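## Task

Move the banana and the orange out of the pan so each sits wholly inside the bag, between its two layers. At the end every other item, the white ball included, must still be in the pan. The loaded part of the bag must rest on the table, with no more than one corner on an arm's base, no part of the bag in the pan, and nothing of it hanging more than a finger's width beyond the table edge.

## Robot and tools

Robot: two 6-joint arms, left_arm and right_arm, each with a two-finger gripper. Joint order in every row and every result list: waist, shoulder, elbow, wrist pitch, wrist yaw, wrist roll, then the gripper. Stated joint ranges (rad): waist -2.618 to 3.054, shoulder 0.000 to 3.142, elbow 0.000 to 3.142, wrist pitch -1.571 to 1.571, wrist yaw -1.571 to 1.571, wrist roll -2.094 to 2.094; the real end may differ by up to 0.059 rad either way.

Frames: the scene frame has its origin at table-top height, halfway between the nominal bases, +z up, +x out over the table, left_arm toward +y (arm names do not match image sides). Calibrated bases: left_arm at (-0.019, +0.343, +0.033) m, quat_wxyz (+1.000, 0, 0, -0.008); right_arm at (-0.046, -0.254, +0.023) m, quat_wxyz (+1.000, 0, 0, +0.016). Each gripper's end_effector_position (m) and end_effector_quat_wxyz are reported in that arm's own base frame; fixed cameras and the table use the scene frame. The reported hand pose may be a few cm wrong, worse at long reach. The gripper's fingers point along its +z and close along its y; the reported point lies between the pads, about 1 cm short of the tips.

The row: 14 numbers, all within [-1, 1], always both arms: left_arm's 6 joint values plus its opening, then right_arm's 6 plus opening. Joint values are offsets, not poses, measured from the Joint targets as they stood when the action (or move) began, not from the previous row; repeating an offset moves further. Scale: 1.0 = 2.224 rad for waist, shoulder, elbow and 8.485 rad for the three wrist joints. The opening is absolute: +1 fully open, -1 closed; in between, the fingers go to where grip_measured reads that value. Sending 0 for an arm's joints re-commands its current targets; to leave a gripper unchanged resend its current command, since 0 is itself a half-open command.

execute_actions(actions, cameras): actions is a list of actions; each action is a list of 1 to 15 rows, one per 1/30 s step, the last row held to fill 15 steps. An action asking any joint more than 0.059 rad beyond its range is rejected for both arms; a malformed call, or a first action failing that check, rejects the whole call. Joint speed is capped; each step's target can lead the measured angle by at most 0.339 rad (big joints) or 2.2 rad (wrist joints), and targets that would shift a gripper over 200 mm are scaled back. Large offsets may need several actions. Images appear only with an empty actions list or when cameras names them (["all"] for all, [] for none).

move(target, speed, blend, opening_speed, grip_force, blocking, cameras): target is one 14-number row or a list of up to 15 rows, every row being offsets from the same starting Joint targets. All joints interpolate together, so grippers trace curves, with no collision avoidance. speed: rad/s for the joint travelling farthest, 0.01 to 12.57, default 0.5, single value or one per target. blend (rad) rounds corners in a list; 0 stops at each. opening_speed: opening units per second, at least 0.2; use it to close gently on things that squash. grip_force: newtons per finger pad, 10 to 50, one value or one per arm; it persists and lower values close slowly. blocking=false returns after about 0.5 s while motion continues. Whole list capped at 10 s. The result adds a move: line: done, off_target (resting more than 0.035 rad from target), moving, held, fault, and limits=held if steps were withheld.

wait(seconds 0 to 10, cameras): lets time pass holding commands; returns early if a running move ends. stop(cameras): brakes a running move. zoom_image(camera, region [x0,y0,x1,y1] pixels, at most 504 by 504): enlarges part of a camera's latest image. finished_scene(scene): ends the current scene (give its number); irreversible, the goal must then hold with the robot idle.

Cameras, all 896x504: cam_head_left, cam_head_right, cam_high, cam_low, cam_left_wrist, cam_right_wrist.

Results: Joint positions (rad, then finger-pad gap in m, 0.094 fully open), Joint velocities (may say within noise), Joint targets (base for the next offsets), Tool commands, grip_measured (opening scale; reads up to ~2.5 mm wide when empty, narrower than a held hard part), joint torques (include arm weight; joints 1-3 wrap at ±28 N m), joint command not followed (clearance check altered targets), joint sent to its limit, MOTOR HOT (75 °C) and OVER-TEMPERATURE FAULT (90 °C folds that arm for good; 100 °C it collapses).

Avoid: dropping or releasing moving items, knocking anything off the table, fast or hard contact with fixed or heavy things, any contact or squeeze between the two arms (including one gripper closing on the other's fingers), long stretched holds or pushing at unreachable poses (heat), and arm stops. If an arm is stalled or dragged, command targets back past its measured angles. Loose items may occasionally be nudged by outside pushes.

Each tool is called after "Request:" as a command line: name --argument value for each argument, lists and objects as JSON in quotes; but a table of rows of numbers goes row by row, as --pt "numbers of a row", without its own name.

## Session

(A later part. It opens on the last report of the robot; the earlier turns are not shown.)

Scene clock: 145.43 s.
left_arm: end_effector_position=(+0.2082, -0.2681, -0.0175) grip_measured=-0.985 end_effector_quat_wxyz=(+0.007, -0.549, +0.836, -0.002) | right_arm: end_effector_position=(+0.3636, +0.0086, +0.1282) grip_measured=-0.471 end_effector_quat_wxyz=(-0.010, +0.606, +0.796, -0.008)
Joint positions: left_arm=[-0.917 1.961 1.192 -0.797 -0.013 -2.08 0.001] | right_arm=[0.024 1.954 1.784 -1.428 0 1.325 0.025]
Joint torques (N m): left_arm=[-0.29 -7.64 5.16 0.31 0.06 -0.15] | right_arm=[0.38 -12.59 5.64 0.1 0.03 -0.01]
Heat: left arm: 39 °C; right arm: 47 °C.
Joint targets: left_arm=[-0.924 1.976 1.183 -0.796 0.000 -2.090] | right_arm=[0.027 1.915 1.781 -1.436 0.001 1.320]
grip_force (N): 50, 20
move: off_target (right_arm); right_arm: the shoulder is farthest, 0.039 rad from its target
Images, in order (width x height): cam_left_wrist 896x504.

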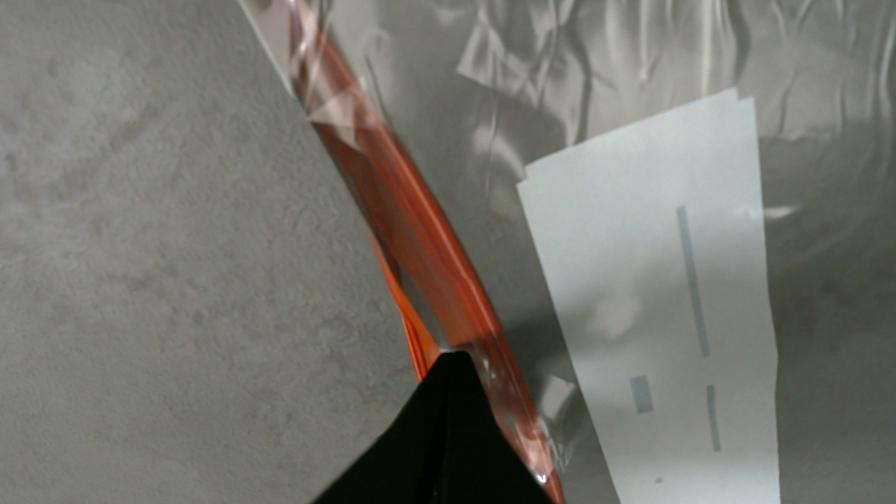

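Request:
move --pt "0 0 0 0 0 0 -0.45 0 0 0 0 0 0 -0.5" --pt "0 0.0135 0 0.0035 0 0 -0.45 0 0 0 0 0 0 -0.5" --speed 0.15 --opening_speed 1.5

Request:
move --target '[0,0,0,0,0,0,-1,0,0,0,0,0,0,-0.5]' --opening_speed 0.8 --cameras '["cam_left_wrist"]'

Request:
zoom_image --camera "cam_left_wrist" --region '[300, 200, 600, 500]'

Scene clock: 147.27 s.
left_arm: end_effector_position=(+0.2081, -0.2680, -0.0184) grip_measured=-0.452 end_effector_quat_wxyz=(+0.007, -0.549, +0.836, -0.001) | right_arm: end_effector_position=(+0.3636, +0.0086, +0.1282) grip_measured=-0.471 end_effector_quat_wxyz=(-0.010, +0.606, +0.796, -0.008)
Joint positions: left_arm=[-0.917 1.964 1.192 -0.796 -0.013 -2.08 0.026] | right_arm=[0.024 1.954 1.784 -1.428 0 1.325 0.025]
Joint torques (N m): left_arm=[-0.25 -5.53 5.14 0.64 0.04 -0.13] | right_arm=[0.39 -12.59 5.64 0.11 0.03 0]
Heat: left arm: 39 °C; right arm: 47 °C.
Joint targets: left_arm=[-0.924 2.006 1.183 -0.766 0.000 -2.090] | right_arm=[0.027 1.915 1.781 -1.436 0.001 1.320]
grip_force (N): 50, 20
move: off_target (left_arm, right_arm); left_arm: the shoulder is farthest, 0.043 rad from its target; right_arm: the shoulder is farthest, 0.039 rad from its target

Scene clock: 148.17 s.
left_arm: end_effector_position=(+0.2118, -0.2727, -0.0185) grip_measured=-0.985 end_effector_quat_wxyz=(+0.008, -0.549, +0.835, -0.013) | right_arm: end_effector_position=(+0.3636, +0.0086, +0.1282) grip_measured=-0.471 end_effector_quat_wxyz=(-0.010, +0.606, +0.796, -0.008)
Joint positions: left_arm=[-0.917 1.964 1.192 -0.772 -0.013 -2.08 0.001] | right_arm=[0.024 1.954 1.784 -1.428 0 1.325 0.025]
Joint torques (N m): left_arm=[-0.29 -5.61 5.16 0.42 0.05 -0.13] | right_arm=[0.38 -12.57 5.65 0.11 0.03 0]
Heat: left arm: 39 °C; right arm: 47 °C.
Joint targets: left_arm=[-0.924 2.006 1.183 -0.766 0.000 -2.090] | right_arm=[0.027 1.915 1.781 -1.436 0.001 1.320]
grip_force (N): 50, 20
move: off_target (left_arm, right_arm); left_arm: the shoulder is farthest, 0.042 rad from its target; right_arm: the shoulder is farthest, 0.039 rad from its target
Images, in order (width x height): cam_left_wrist 896x504.

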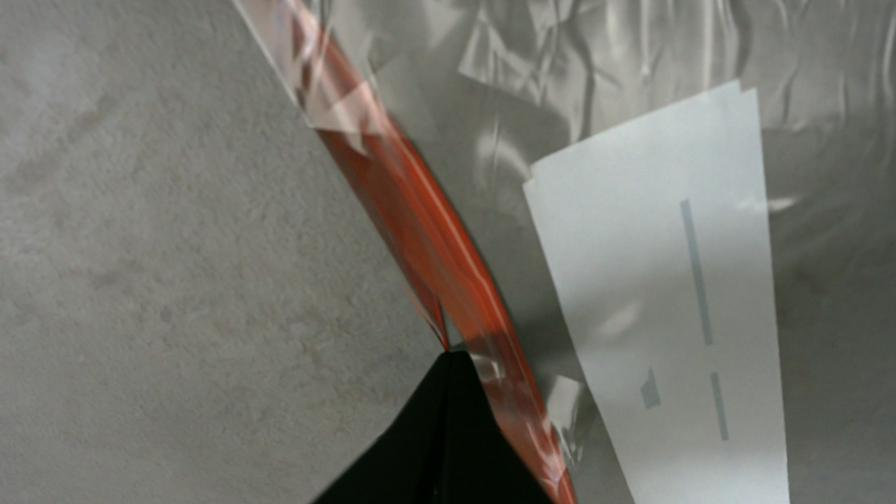

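Scaled by 1.680 from the camera's 896x504 image, which has a finer 1280x720 frame.

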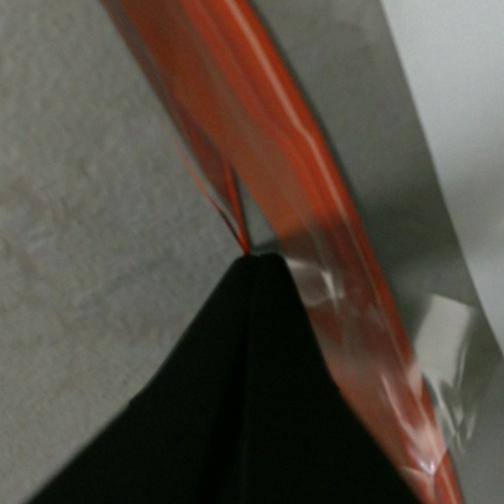

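Request:
move --target '[0,-0.036,0.06,-0.027,0,0,-1,0,0,0,0,0,0,-0.5]' --speed 0.2 --cameras '["cam_left_wrist","cam_low","cam_head_left"]'

Request:
zoom_image --camera "cam_low" --region '[420, 250, 570, 370]'

Request:
zoom_image --camera "cam_left_wrist" --region '[300, 200, 600, 500]'

Scene clock: 150.20 s.
left_arm: end_effector_position=(+0.2043, -0.2629, +0.0094) grip_measured=-0.985 end_effector_quat_wxyz=(+0.004, -0.549, +0.835, +0.034) | right_arm: end_effector_position=(+0.3636, +0.0086, +0.1282) grip_measured=-0.471 end_effector_quat_wxyz=(-0.010, +0.606, +0.796, -0.008)
Joint positions: left_arm=[-0.917 1.953 1.299 -0.983 -0.013 -2.08 0.001] | right_arm=[0.024 1.954 1.784 -1.428 0 1.325 0.025]
Joint torques (N m): left_arm=[-0.31 -11.03 7.99 -0.04 0.05 -0.13] | right_arm=[0.38 -12.6 5.65 0.1 0.03 -0.01]
Heat: left arm: 38 °C; right arm: 47 °C.
Joint targets: left_arm=[-0.924 1.926 1.316 -0.995 0.000 -2.090] | right_arm=[0.027 1.915 1.781 -1.436 0.001 1.320]
grip_force (N): 50, 20
move: off_target (right_arm); right_arm: the shoulder is farthest, 0.039 rad from its target
Images, in order (width x height): cam_head_left 896x504, cam_low 896x504, cam_left_wrist 896x504.

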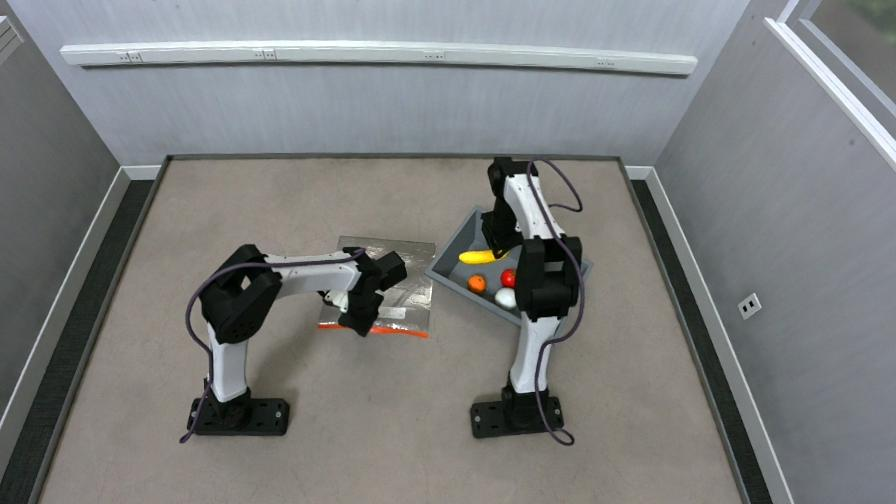

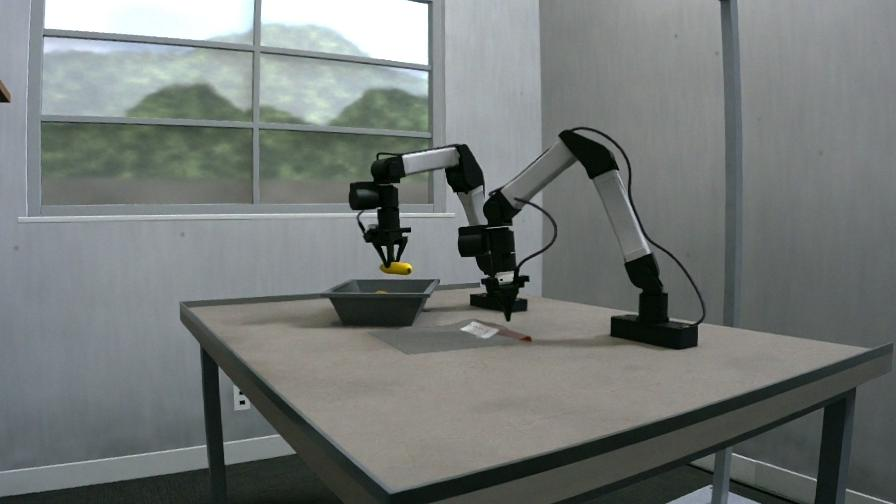

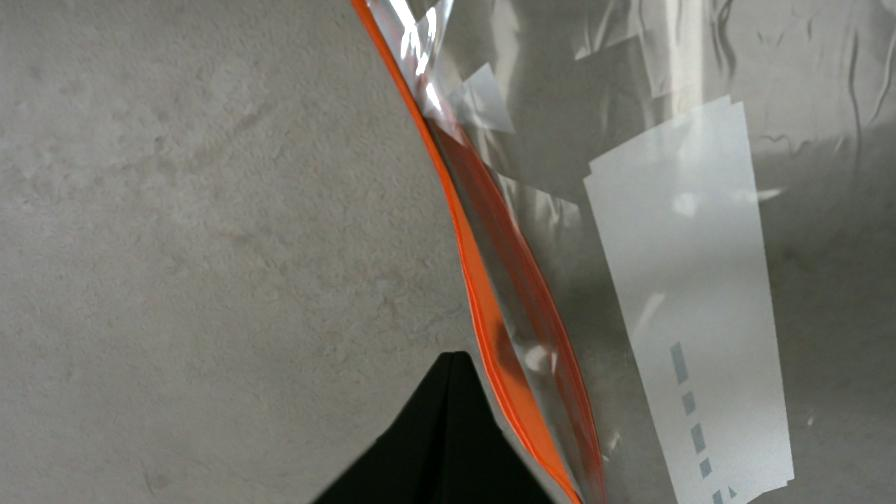

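Scaled by 3.360 from the camera's 896x504 image, which has a finer 1280x720 frame.

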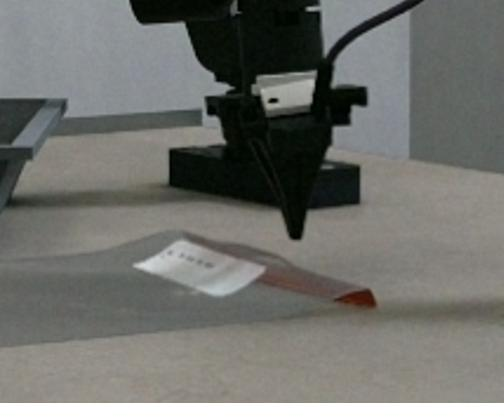

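Scaled by 1.680 from the camera's 896x504 image, which has a finer 1280x720 frame.

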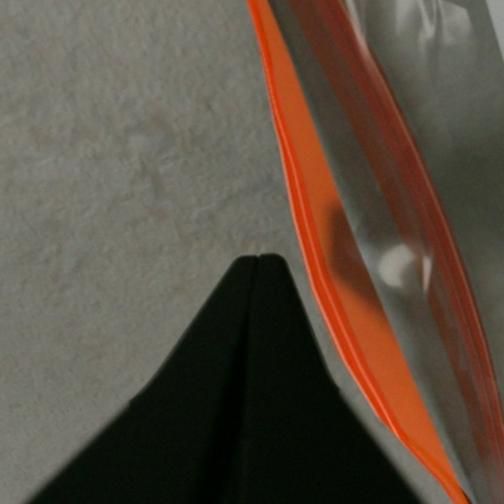

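Request:
move --pt "0.0211 0.0405 0.0225 0.0071 0 0 -0.23 0 0 0 0 0 0 -0.5" --pt "0.0211 0.0481 -0.0081 0.0165 0 0 -0.23 0 0 0 0 0 0 -0.5" --speed 0.25 --blend '[0.01,0]' --cameras '["cam_left_wrist","cam_low"]'

Request:
zoom_image --camera "cam_left_wrist" --region '[300, 200, 600, 500]'

Request:
zoom_image --camera "cam_low" --region '[440, 270, 560, 360]'

Scene clock: 152.20 s.
left_arm: end_effector_position=(+0.2295, -0.2739, -0.0105) grip_measured=-0.232 end_effector_quat_wxyz=(+0.006, -0.565, +0.825, +0.003) | right_arm: end_effector_position=(+0.3636, +0.0086, +0.1282) grip_measured=-0.471 end_effector_quat_wxyz=(-0.010, +0.606, +0.796, -0.008)
Joint positions: left_arm=[-0.88 2.017 1.307 -0.867 -0.013 -2.08 0.036] | right_arm=[0.024 1.954 1.784 -1.428 0 1.325 0.025]
Joint torques (N m): left_arm=[0.46 -8.18 5.38 0.4 0.05 -0.11] | right_arm=[0.39 -12.59 5.64 0.1 0.03 0]
Heat: left arm: 38 °C; right arm: 47 °C.
Joint targets: left_arm=[-0.877 2.032 1.298 -0.855 0.000 -2.090] | right_arm=[0.027 1.915 1.781 -1.436 0.001 1.320]
grip_force (N): 50, 20
move: off_target (right_arm); right_arm: the shoulder is farthest, 0.039 rad from its target
Images, in order (width x height): cam_low 896x504, cam_left_wrist 896x504.

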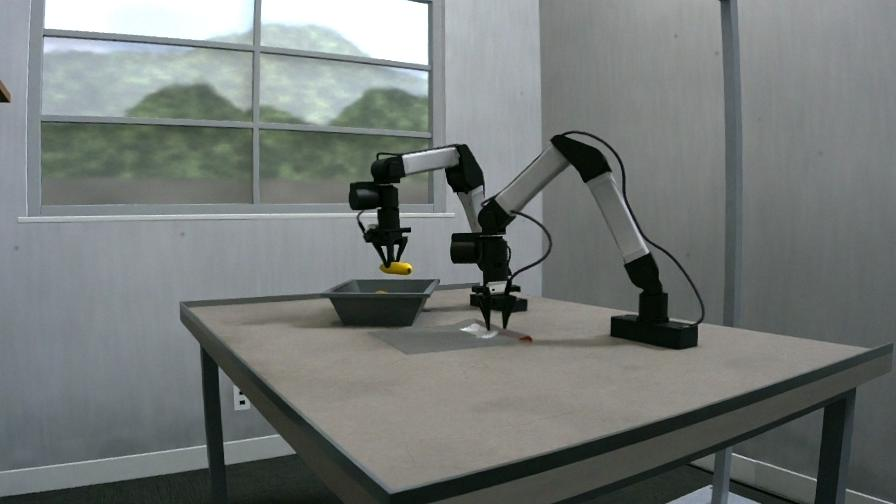

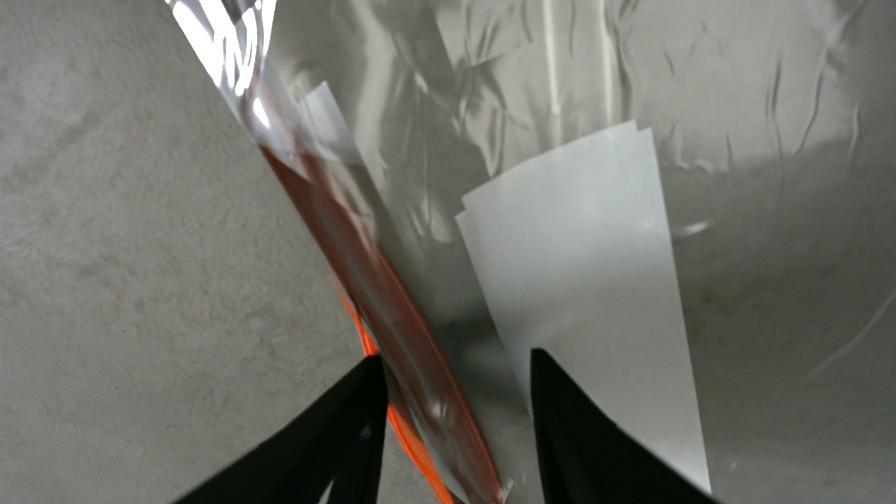

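Scaled by 1.680 from the camera's 896x504 image, which has a finer 1280x720 frame.

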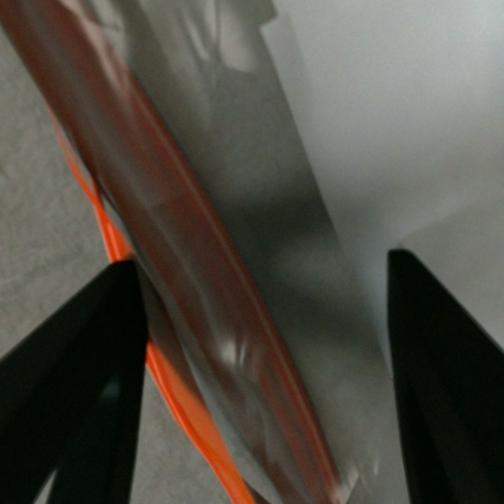

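Scaled by 4.200 from the camera's 896x504 image, which has a finer 1280x720 frame.

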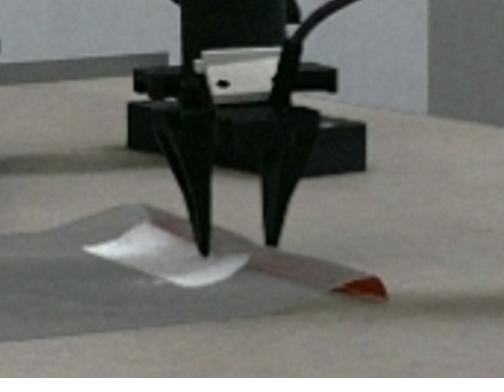

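Request:
move --target '[0,0,0,0,0,0,-1,0,0,0,0,0,0,-0.5]' --opening_speed 1.5 --cameras '["cam_left_wrist"]'

Request:
move --target '[0,-0.053,0.0,0.006,0,0,-1,0,0,0,0,0,0,-0.5]' --cameras '["cam_left_wrist","cam_head_left","cam_low"]'

Scene clock: 154.80 s.
left_arm: end_effector_position=(+0.2297, -0.2742, -0.0105) grip_measured=-0.985 end_effector_quat_wxyz=(+0.007, -0.565, +0.825, +0.003) | right_arm: end_effector_position=(+0.3636, +0.0086, +0.1282) grip_measured=-0.471 end_effector_quat_wxyz=(-0.010, +0.606, +0.796, -0.008)
Joint positions: left_arm=[-0.88 2.017 1.307 -0.865 -0.013 -2.08 0.001] | right_arm=[0.024 1.954 1.784 -1.428 0 1.325 0.025]
Joint torques (N m): left_arm=[0.46 -8.14 5.37 0.4 0.06 -0.13] | right_arm=[0.38 -12.59 5.63 0.1 0.03 0]
Heat: left arm: 38 °C; right arm: 48 °C.
Joint targets: left_arm=[-0.877 2.032 1.298 -0.855 0.000 -2.090] | right_arm=[0.027 1.915 1.781 -1.436 0.001 1.320]
grip_force (N): 50, 20
move: off_target (right_arm); right_arm: the shoulder is farthest, 0.039 rad from its target
Images, in order (width x height): cam_left_wrist 896x504.

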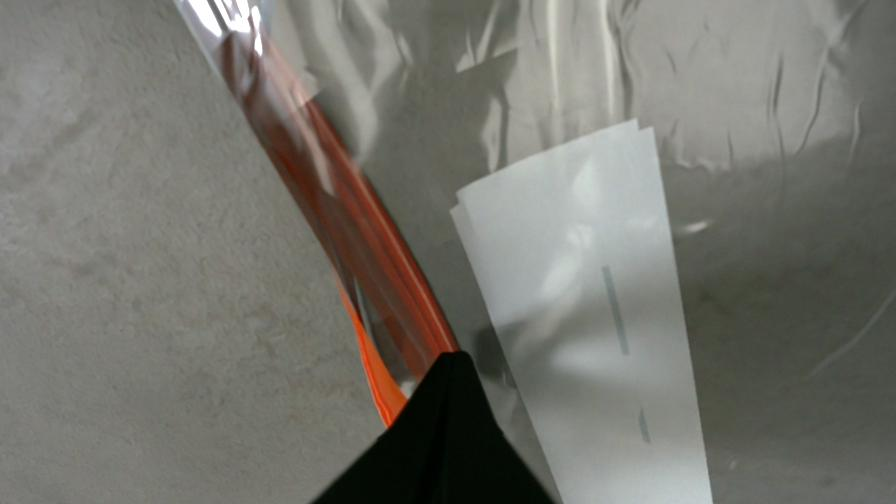

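Scene clock: 155.67 s.
left_arm: end_effector_position=(+0.2436, -0.2910, +0.0192) grip_measured=-0.985 end_effector_quat_wxyz=(+0.013, -0.564, +0.823, -0.064) | right_arm: end_effector_position=(+0.3636, +0.0086, +0.1282) grip_measured=-0.471 end_effector_quat_wxyz=(-0.010, +0.606, +0.796, -0.008)
Joint positions: left_arm=[-0.88 1.934 1.307 -0.814 -0.013 -2.08 0.001] | right_arm=[0.024 1.954 1.784 -1.428 0 1.325 0.025]
Joint torques (N m): left_arm=[0.46 -10.56 5.9 0.71 0.05 -0.13] | right_arm=[0.4 -12.6 5.64 0.1 0.03 -0.01]
Heat: left arm: 38 °C; right arm: 48 °C.
Joint targets: left_arm=[-0.877 1.915 1.298 -0.804 0.000 -2.090] | right_arm=[0.027 1.915 1.781 -1.436 0.001 1.320]
grip_force (N): 50, 20
move: off_target (right_arm); right_arm: the shoulder is farthest, 0.039 rad from its target
Images, in order (width x height): cam_head_left 896x504, cam_low 896x504, cam_left_wrist 896x504.

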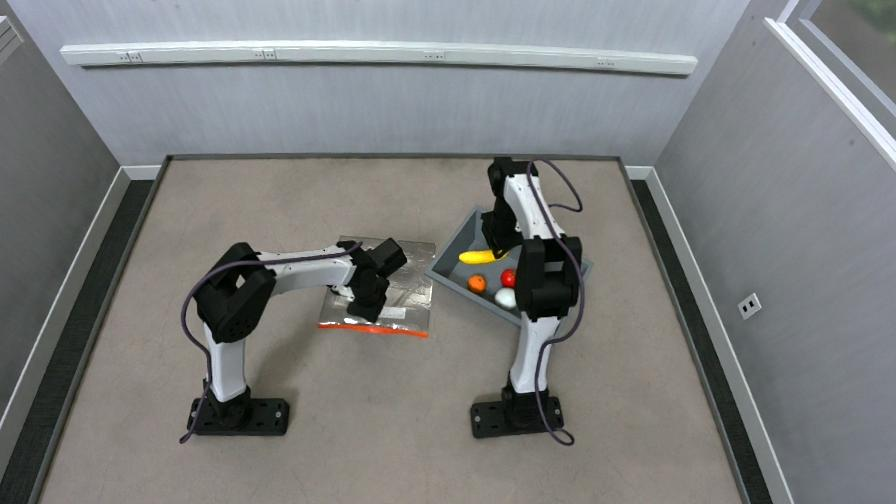

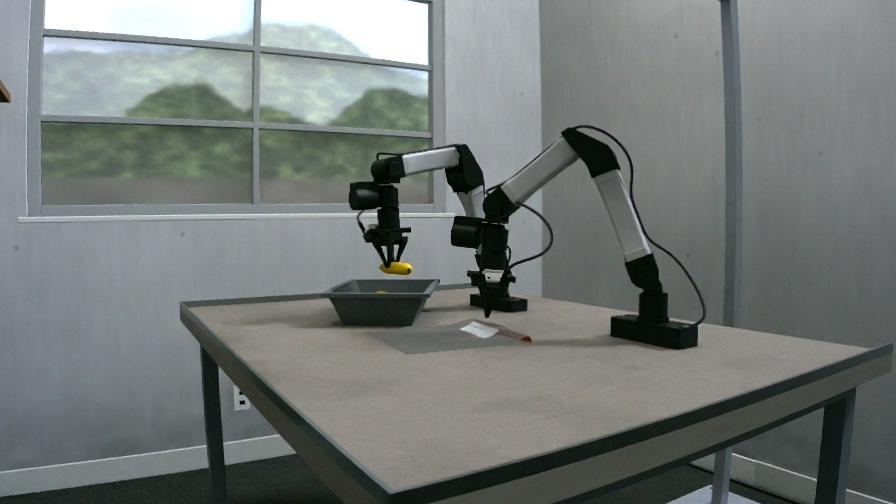

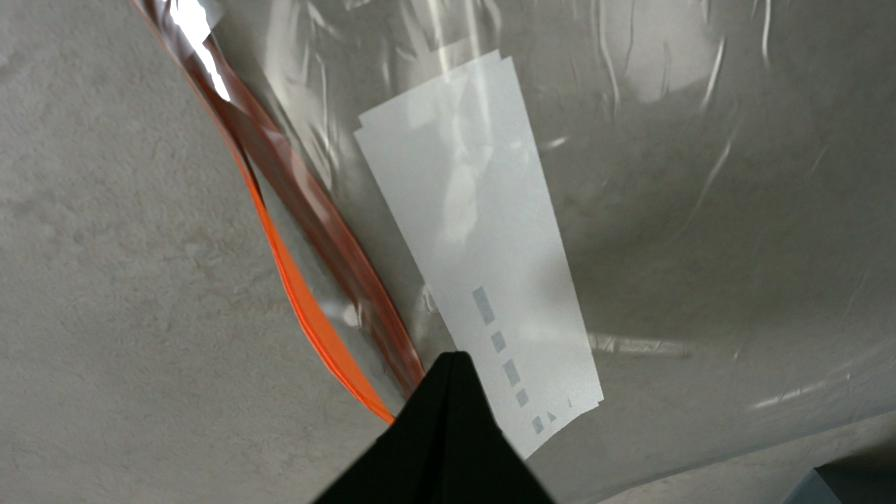

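Request:
move --target '[0,0.016,0.095,-0.0385,0,0,-1,0,0,0,0,0,0,-0.5]' --cameras '["cam_left_wrist","cam_head_left","cam_low"]'

Request:
zoom_image --camera "cam_low" --region '[360, 240, 560, 370]'

Request:
zoom_image --camera "cam_head_left" --region '[290, 220, 470, 350]'

Scene clock: 157.70 s.
left_arm: end_effector_position=(+0.2334, -0.2786, +0.0617) grip_measured=-0.985 end_effector_quat_wxyz=(+0.007, -0.565, +0.825, -0.005) | right_arm: end_effector_position=(+0.3636, +0.0086, +0.1282) grip_measured=-0.471 end_effector_quat_wxyz=(-0.010, +0.606, +0.796, -0.008)
Joint positions: left_arm=[-0.88 1.934 1.492 -1.118 -0.013 -2.08 0.001] | right_arm=[0.024 1.954 1.784 -1.428 0 1.325 0.025]
Joint torques (N m): left_arm=[0.43 -7.92 8.54 0.2 0.05 -0.12] | right_arm=[0.39 -12.59 5.63 0.11 0.03 -0.01]
Heat: left arm: 38 °C; right arm: 48 °C.
Joint targets: left_arm=[-0.877 1.950 1.510 -1.131 0.000 -2.090] | right_arm=[0.027 1.915 1.781 -1.436 0.001 1.320]
grip_force (N): 50, 20
move: off_target (right_arm); right_arm: the shoulder is farthest, 0.039 rad from its target
Images, in order (width x height): cam_head_left 896x504, cam_low 896x504, cam_left_wrist 896x504.

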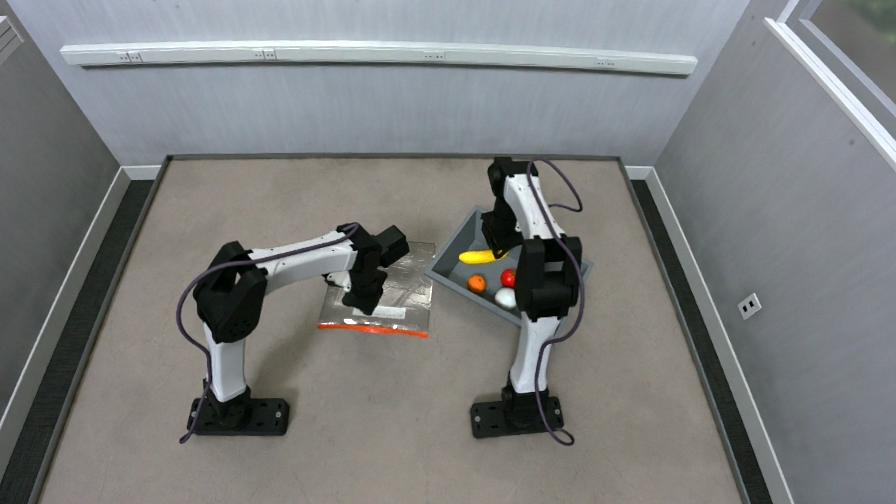

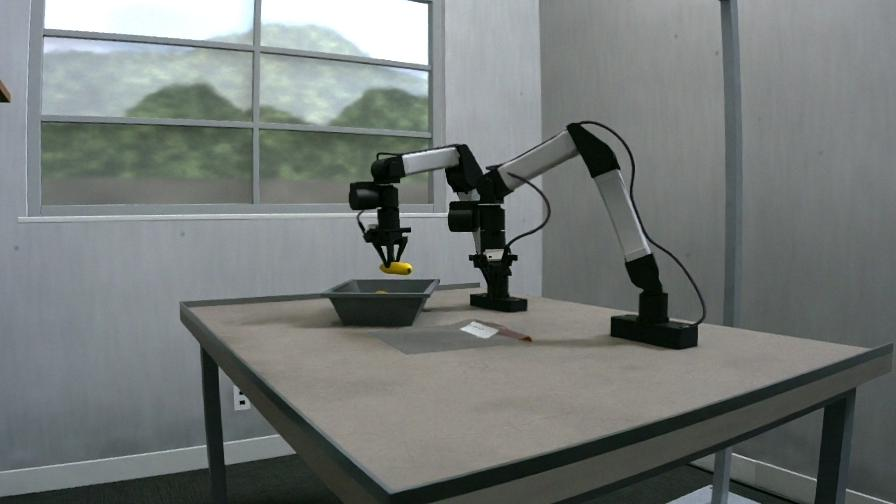

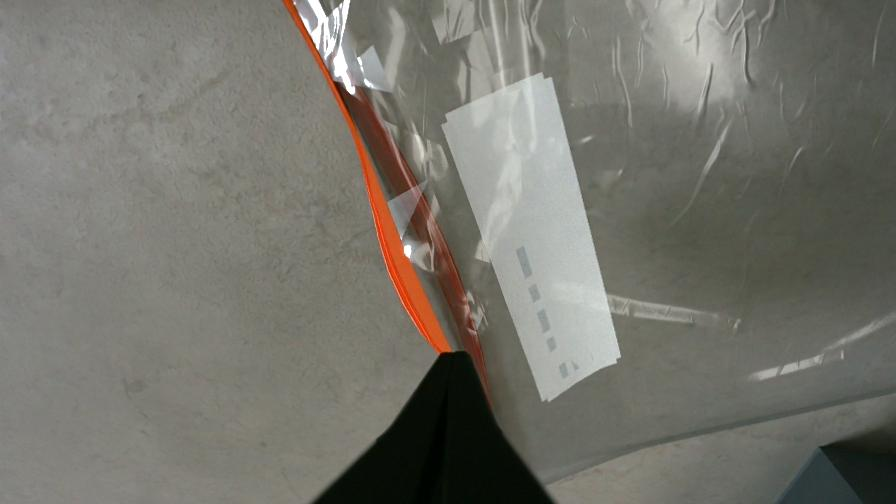

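Scaled by 2.520 from the camera's 896x504 image, which has a finer 1280x720 frame.

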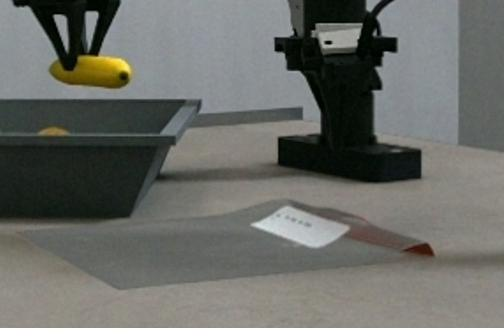

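Scaled by 2.800 from the camera's 896x504 image, which has a finer 1280x720 frame.

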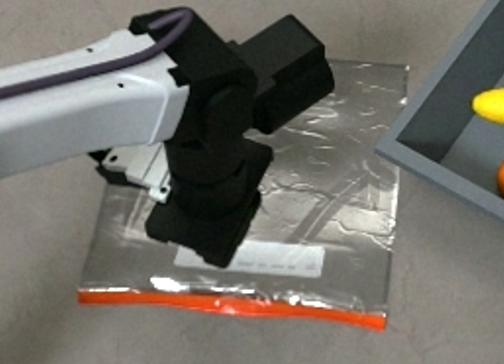

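Request:
move --pt "-0.2068 -0.371 -0.4862 0.1328 -0.0707 0.0087 -0.5 0 0 0 0 0 0 -0.5" --pt "-0.2068 -0.2304 -0.5656 0.1906 -0.0707 0.0087 -0.5 0 0 0 0 0 0 -0.5" --speed 0.8 --cameras '["cam_left_wrist","cam_head_left","cam_low"]'

Scene clock: 163.40 s.
left_arm: end_effector_position=(+0.1655, -0.2703, +0.0328) grip_measured=-0.502 end_effector_quat_wxyz=(+0.216, -0.411, +0.772, -0.433) | right_arm: end_effector_position=(+0.3636, +0.0086, +0.1282) grip_measured=-0.471 end_effector_quat_wxyz=(-0.010, +0.606, +0.796, -0.008)
Joint positions: left_arm=[-1.33 1.429 0.258 0.479 -0.586 -2.027 0.023] | right_arm=[0.024 1.954 1.784 -1.428 0 1.325 0.025]
Joint torques (N m): left_arm=[-0.29 -3.06 5.03 1.93 -0.38 0.11] | right_arm=[0.39 -12.6 5.65 0.1 0.03 -0.01]
Heat: left arm: 37 °C; right arm: 48 °C.
Joint targets: left_arm=[-1.337 1.438 0.252 0.486 -0.600 -2.016] | right_arm=[0.027 1.915 1.781 -1.436 0.001 1.320]
grip_force (N): 50, 20
move: off_target (right_arm); right_arm: the shoulder is farthest, 0.039 rad from its target
Images, in order (width x height): cam_head_left 896x504, cam_low 896x504, cam_left_wrist 896x504.

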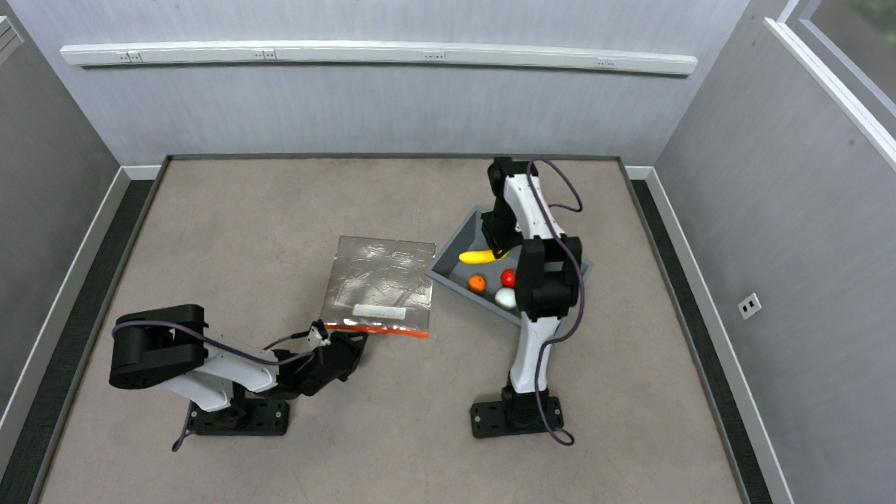

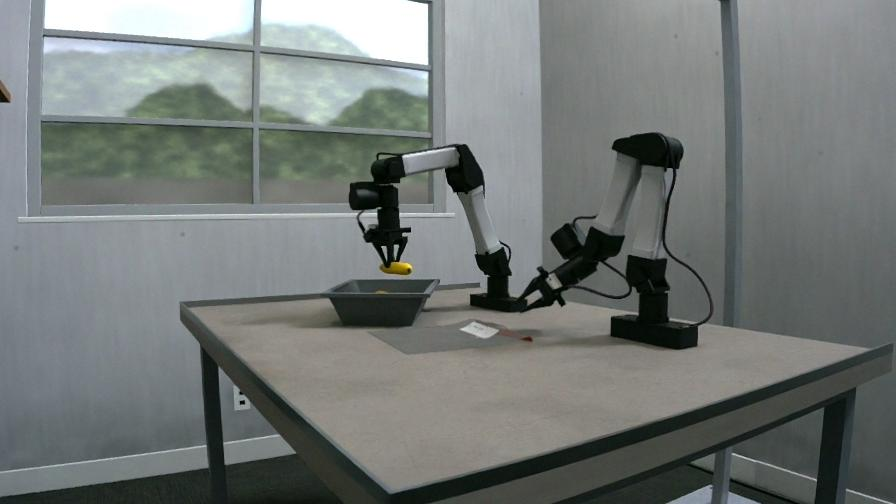

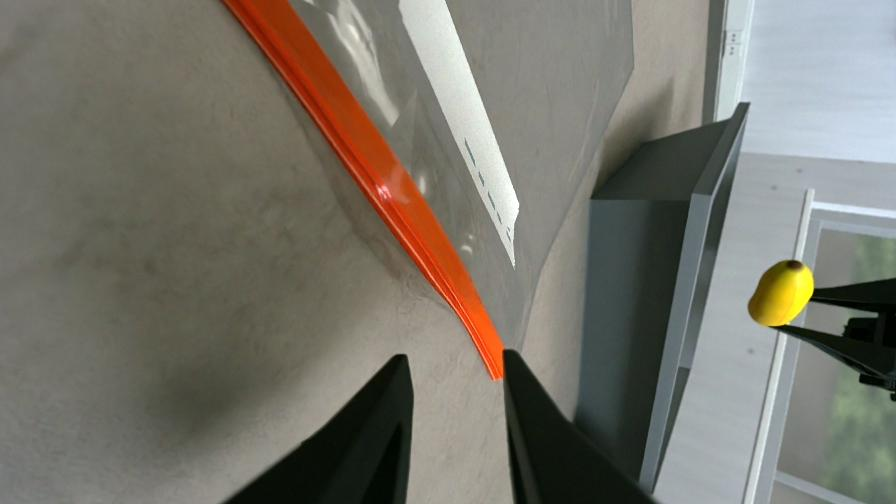

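Request:
zoom_image --camera "cam_left_wrist" --region '[220, 0, 560, 400]'

Scaled by 1.260 from the camera's 896x504 image, which has a finer 1280x720 frame.

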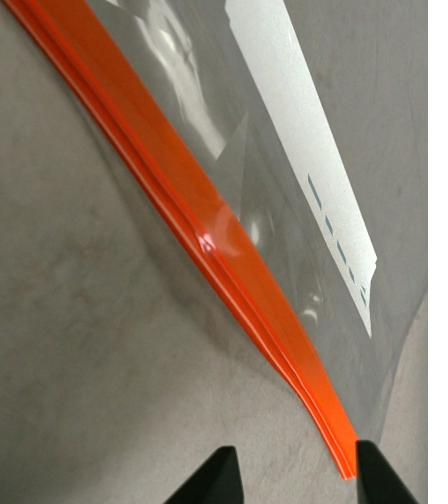

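Request:
zoom_image --camera "cam_left_wrist" --region '[330, 150, 530, 400]'

Request:
zoom_image --camera "cam_low" --region '[450, 280, 570, 360]'

Request:
zoom_image --camera "cam_head_left" --region '[310, 300, 450, 350]'

Scaled by 2.016 from the camera's 896x504 image, which has a finer 1280x720 frame.

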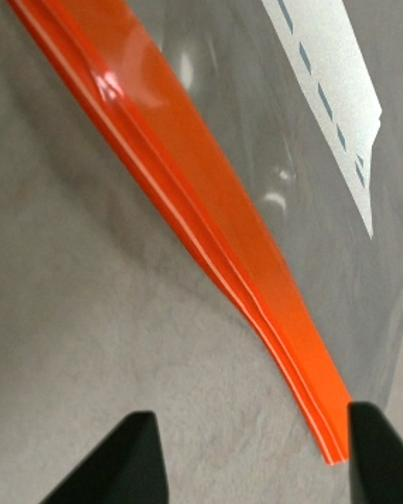

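Scaled by 4.200 from the camera's 896x504 image, which has a finer 1280x720 frame.

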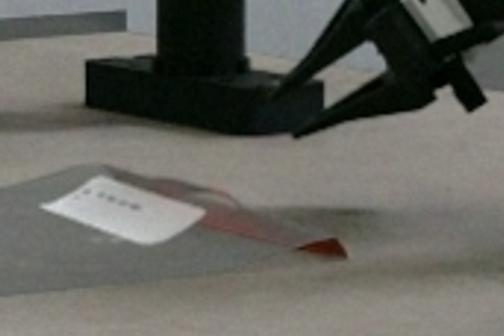

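Scaled by 3.600 from the camera's 896x504 image, which has a finer 1280x720 frame.

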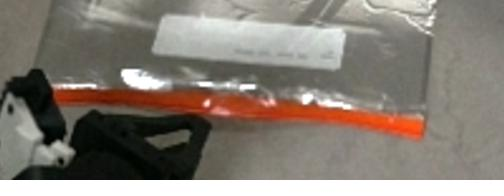

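Request:
move --target '[0.0181,0.1405,0.0079,0.0348,0,0,-0.5,0,0,0,0,0,0,-0.5]' --speed 0.4 --cameras '["cam_left_wrist","cam_low"]'

Request:
zoom_image --camera "cam_left_wrist" --region '[330, 150, 630, 450]'

Request:
zoom_image --camera "cam_low" --region '[450, 280, 570, 360]'

Scene clock: 165.63 s.
left_arm: end_effector_position=(+0.1756, -0.2758, -0.0071) grip_measured=-0.502 end_effector_quat_wxyz=(+0.224, -0.421, +0.770, -0.424) | right_arm: end_effector_position=(+0.3636, +0.0086, +0.1282) grip_measured=-0.471 end_effector_quat_wxyz=(-0.010, +0.606, +0.796, -0.008)
Joint positions: left_arm=[-1.303 1.74 0.258 0.774 -0.586 -2.027 0.023] | right_arm=[0.024 1.954 1.784 -1.428 0 1.325 0.025]
Joint torques (N m): left_arm=[0.73 -4.11 4.88 1.94 -0.37 0.11] | right_arm=[0.38 -12.59 5.64 0.1 0.03 0]
Heat: left arm: 37 °C; right arm: 48 °C.
Joint targets: left_arm=[-1.296 1.750 0.269 0.782 -0.600 -2.016] | right_arm=[0.027 1.915 1.781 -1.436 0.001 1.320]
grip_force (N): 50, 20
move: off_target (right_arm); right_arm: the shoulder is farthest, 0.039 rad from its target
Images, in order (width x height): cam_low 896x504, cam_left_wrist 896x504.

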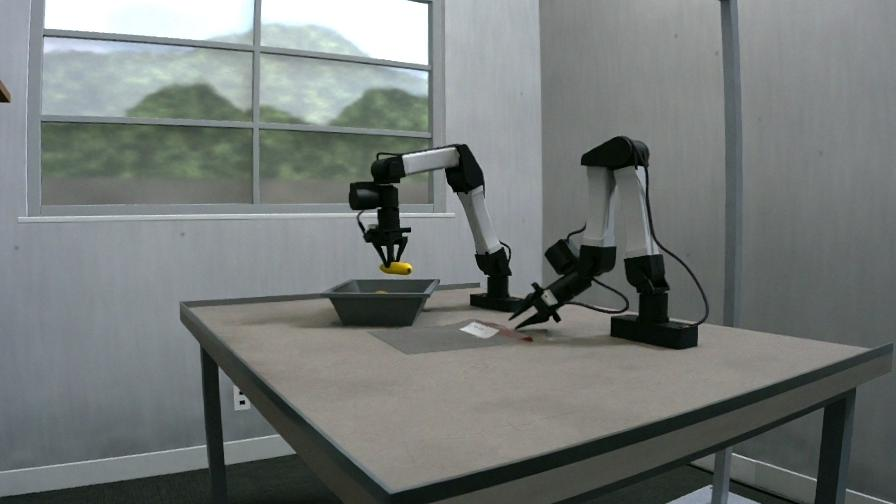

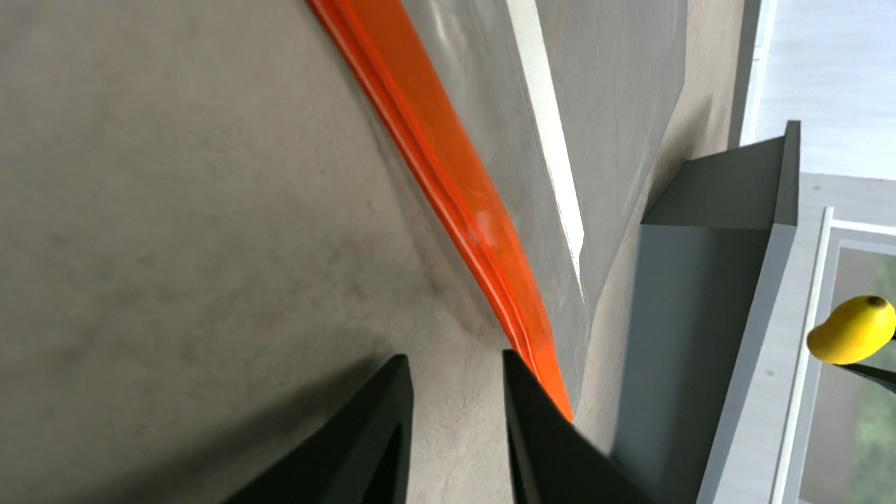

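Scaled by 1.680 from the camera's 896x504 image, which has a finer 1280x720 frame.

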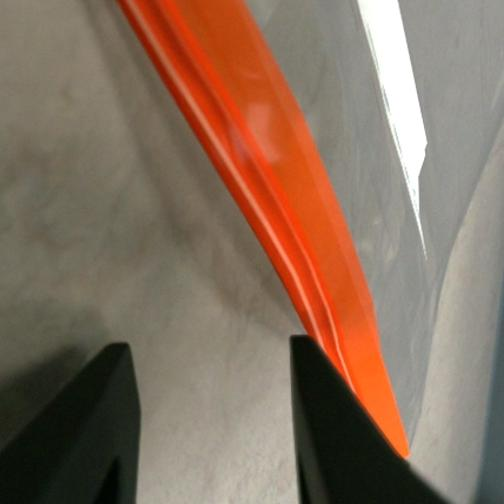

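Scaled by 4.200 from the camera's 896x504 image, which has a finer 1280x720 frame.

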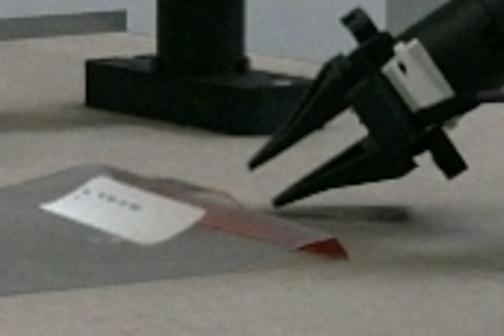

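Request:
move --target '[0.0091,0.0032,0.0205,-0.0047,0,0,-0.5,0,0,0,0,0,0,-0.5]' --speed 0.3 --cameras '["cam_left_wrist","cam_low"]'

Request:
zoom_image --camera "cam_left_wrist" --region '[330, 150, 630, 450]'

Scene clock: 168.90 s.
left_arm: end_effector_position=(+0.1848, -0.2852, -0.0004) grip_measured=-0.502 end_effector_quat_wxyz=(+0.226, -0.430, +0.761, -0.431) | right_arm: end_effector_position=(+0.3636, +0.0086, +0.1282) grip_measured=-0.471 end_effector_quat_wxyz=(-0.010, +0.606, +0.796, -0.008)
Joint positions: left_arm=[-1.283 1.745 0.302 0.757 -0.586 -2.027 0.023] | right_arm=[0.024 1.954 1.784 -1.428 0 1.325 0.025]
Joint torques (N m): left_arm=[0.76 -4.23 5.37 1.74 -0.37 0.11] | right_arm=[0.4 -12.59 5.64 0.11 0.03 -0.01]
Heat: left arm: 36 °C; right arm: 48 °C.
Joint targets: left_arm=[-1.276 1.758 0.315 0.742 -0.600 -2.016] | right_arm=[0.027 1.915 1.781 -1.436 0.001 1.320]
grip_force (N): 50, 20
move: off_target (right_arm); right_arm: the shoulder is farthest, 0.039 rad from its target
Images, in order (width x height): cam_low 896x504, cam_left_wrist 896x504.

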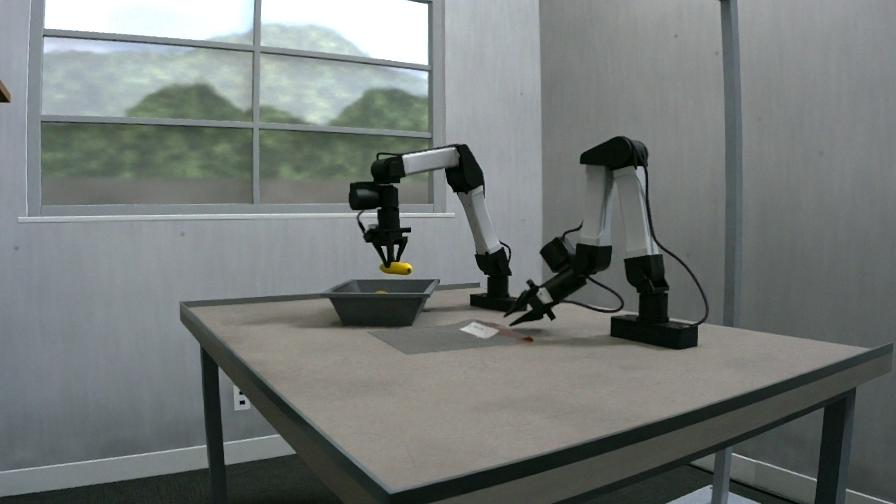

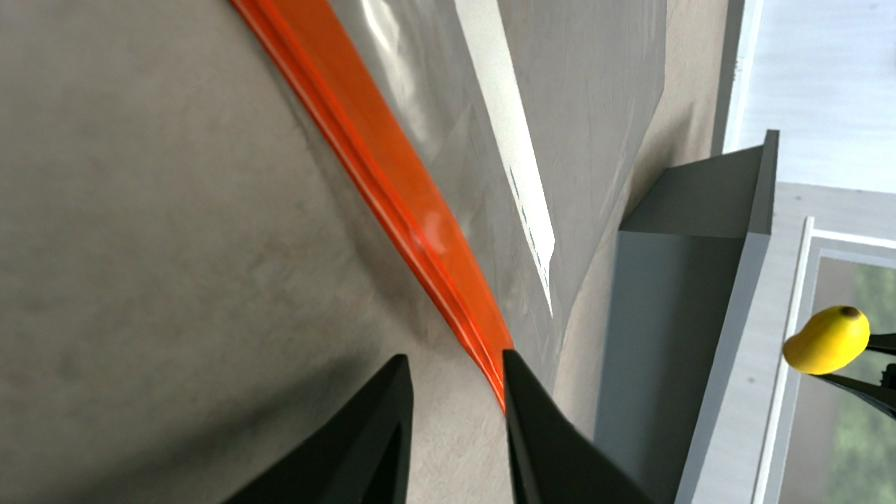

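Scaled by 1.680 from the camera's 896x504 image, which has a finer 1280x720 frame.

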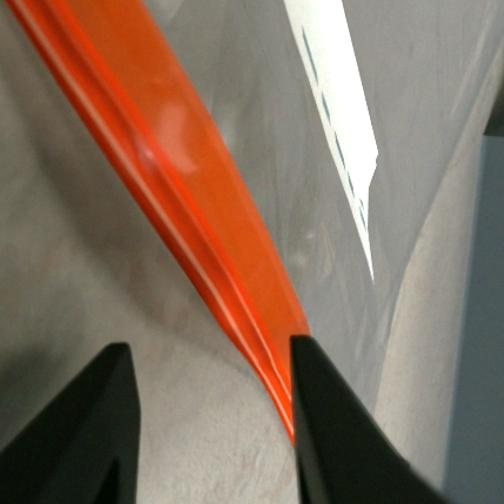

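Request:
move --pt "-0.003 0.0274 -0.002 0.0078 0 0 -0.5 0 0 0 0 0 0 -0.5" --pt "0.0088 0.0384 0.0129 0.0068 0 0 -0.5 0 0 0 0 0 0 -0.5" --speed 0.2 --cameras '["cam_left_wrist","cam_low"]'

Request:
zoom_image --camera "cam_left_wrist" --region '[330, 150, 630, 450]'

Scene clock: 171.07 s.
left_arm: end_effector_position=(+0.1932, -0.2882, -0.0112) grip_measured=-0.502 end_effector_quat_wxyz=(+0.232, -0.438, +0.758, -0.424) | right_arm: end_effector_position=(+0.3636, +0.0086, +0.1282) grip_measured=-0.471 end_effector_quat_wxyz=(-0.010, +0.606, +0.796, -0.008)
Joint positions: left_arm=[-1.263 1.829 0.332 0.802 -0.589 -2.027 0.023] | right_arm=[0.024 1.954 1.784 -1.428 0 1.325 0.025]
Joint torques (N m): left_arm=[0.66 -4.62 4.85 1.84 -0.36 0.11] | right_arm=[0.36 -12.59 5.65 0.1 0.02 -0.01]
Heat: left arm: 35 °C; right arm: 48 °C.
Joint targets: left_arm=[-1.257 1.843 0.344 0.800 -0.600 -2.016] | right_arm=[0.027 1.915 1.781 -1.436 0.001 1.320]
grip_force (N): 50, 20
move: off_target (right_arm); right_arm: the shoulder is farthest, 0.039 rad from its target
Images, in order (width x height): cam_low 896x504, cam_left_wrist 896x504.

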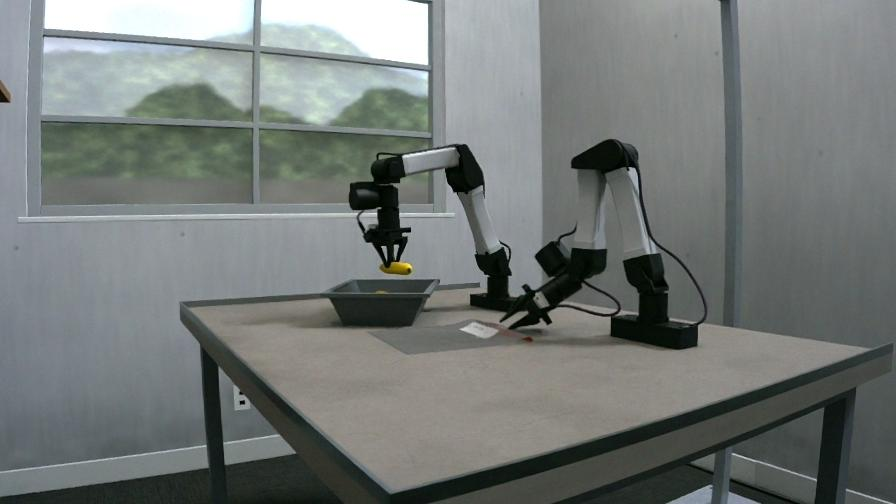

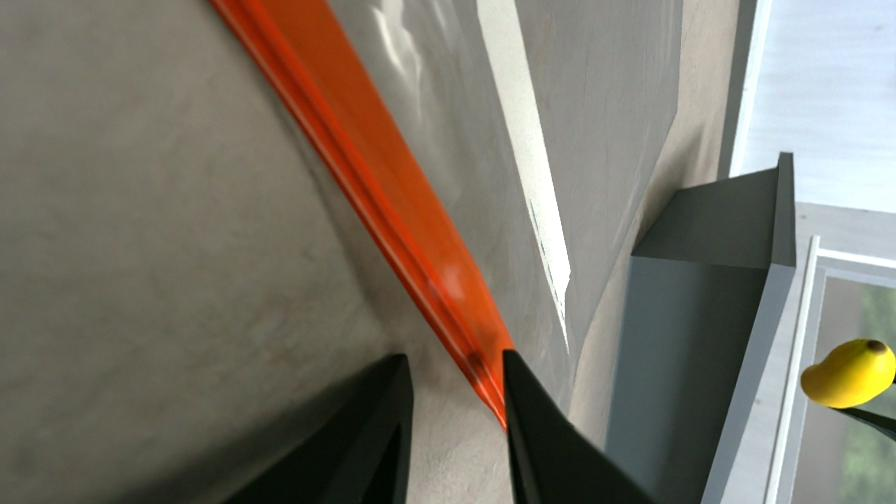

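Scaled by 1.680 from the camera's 896x504 image, which has a finer 1280x720 frame.

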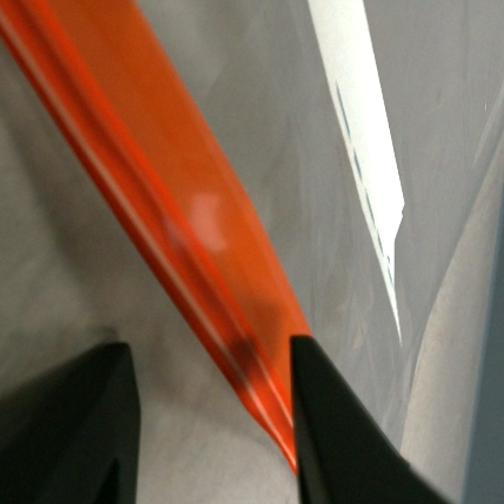

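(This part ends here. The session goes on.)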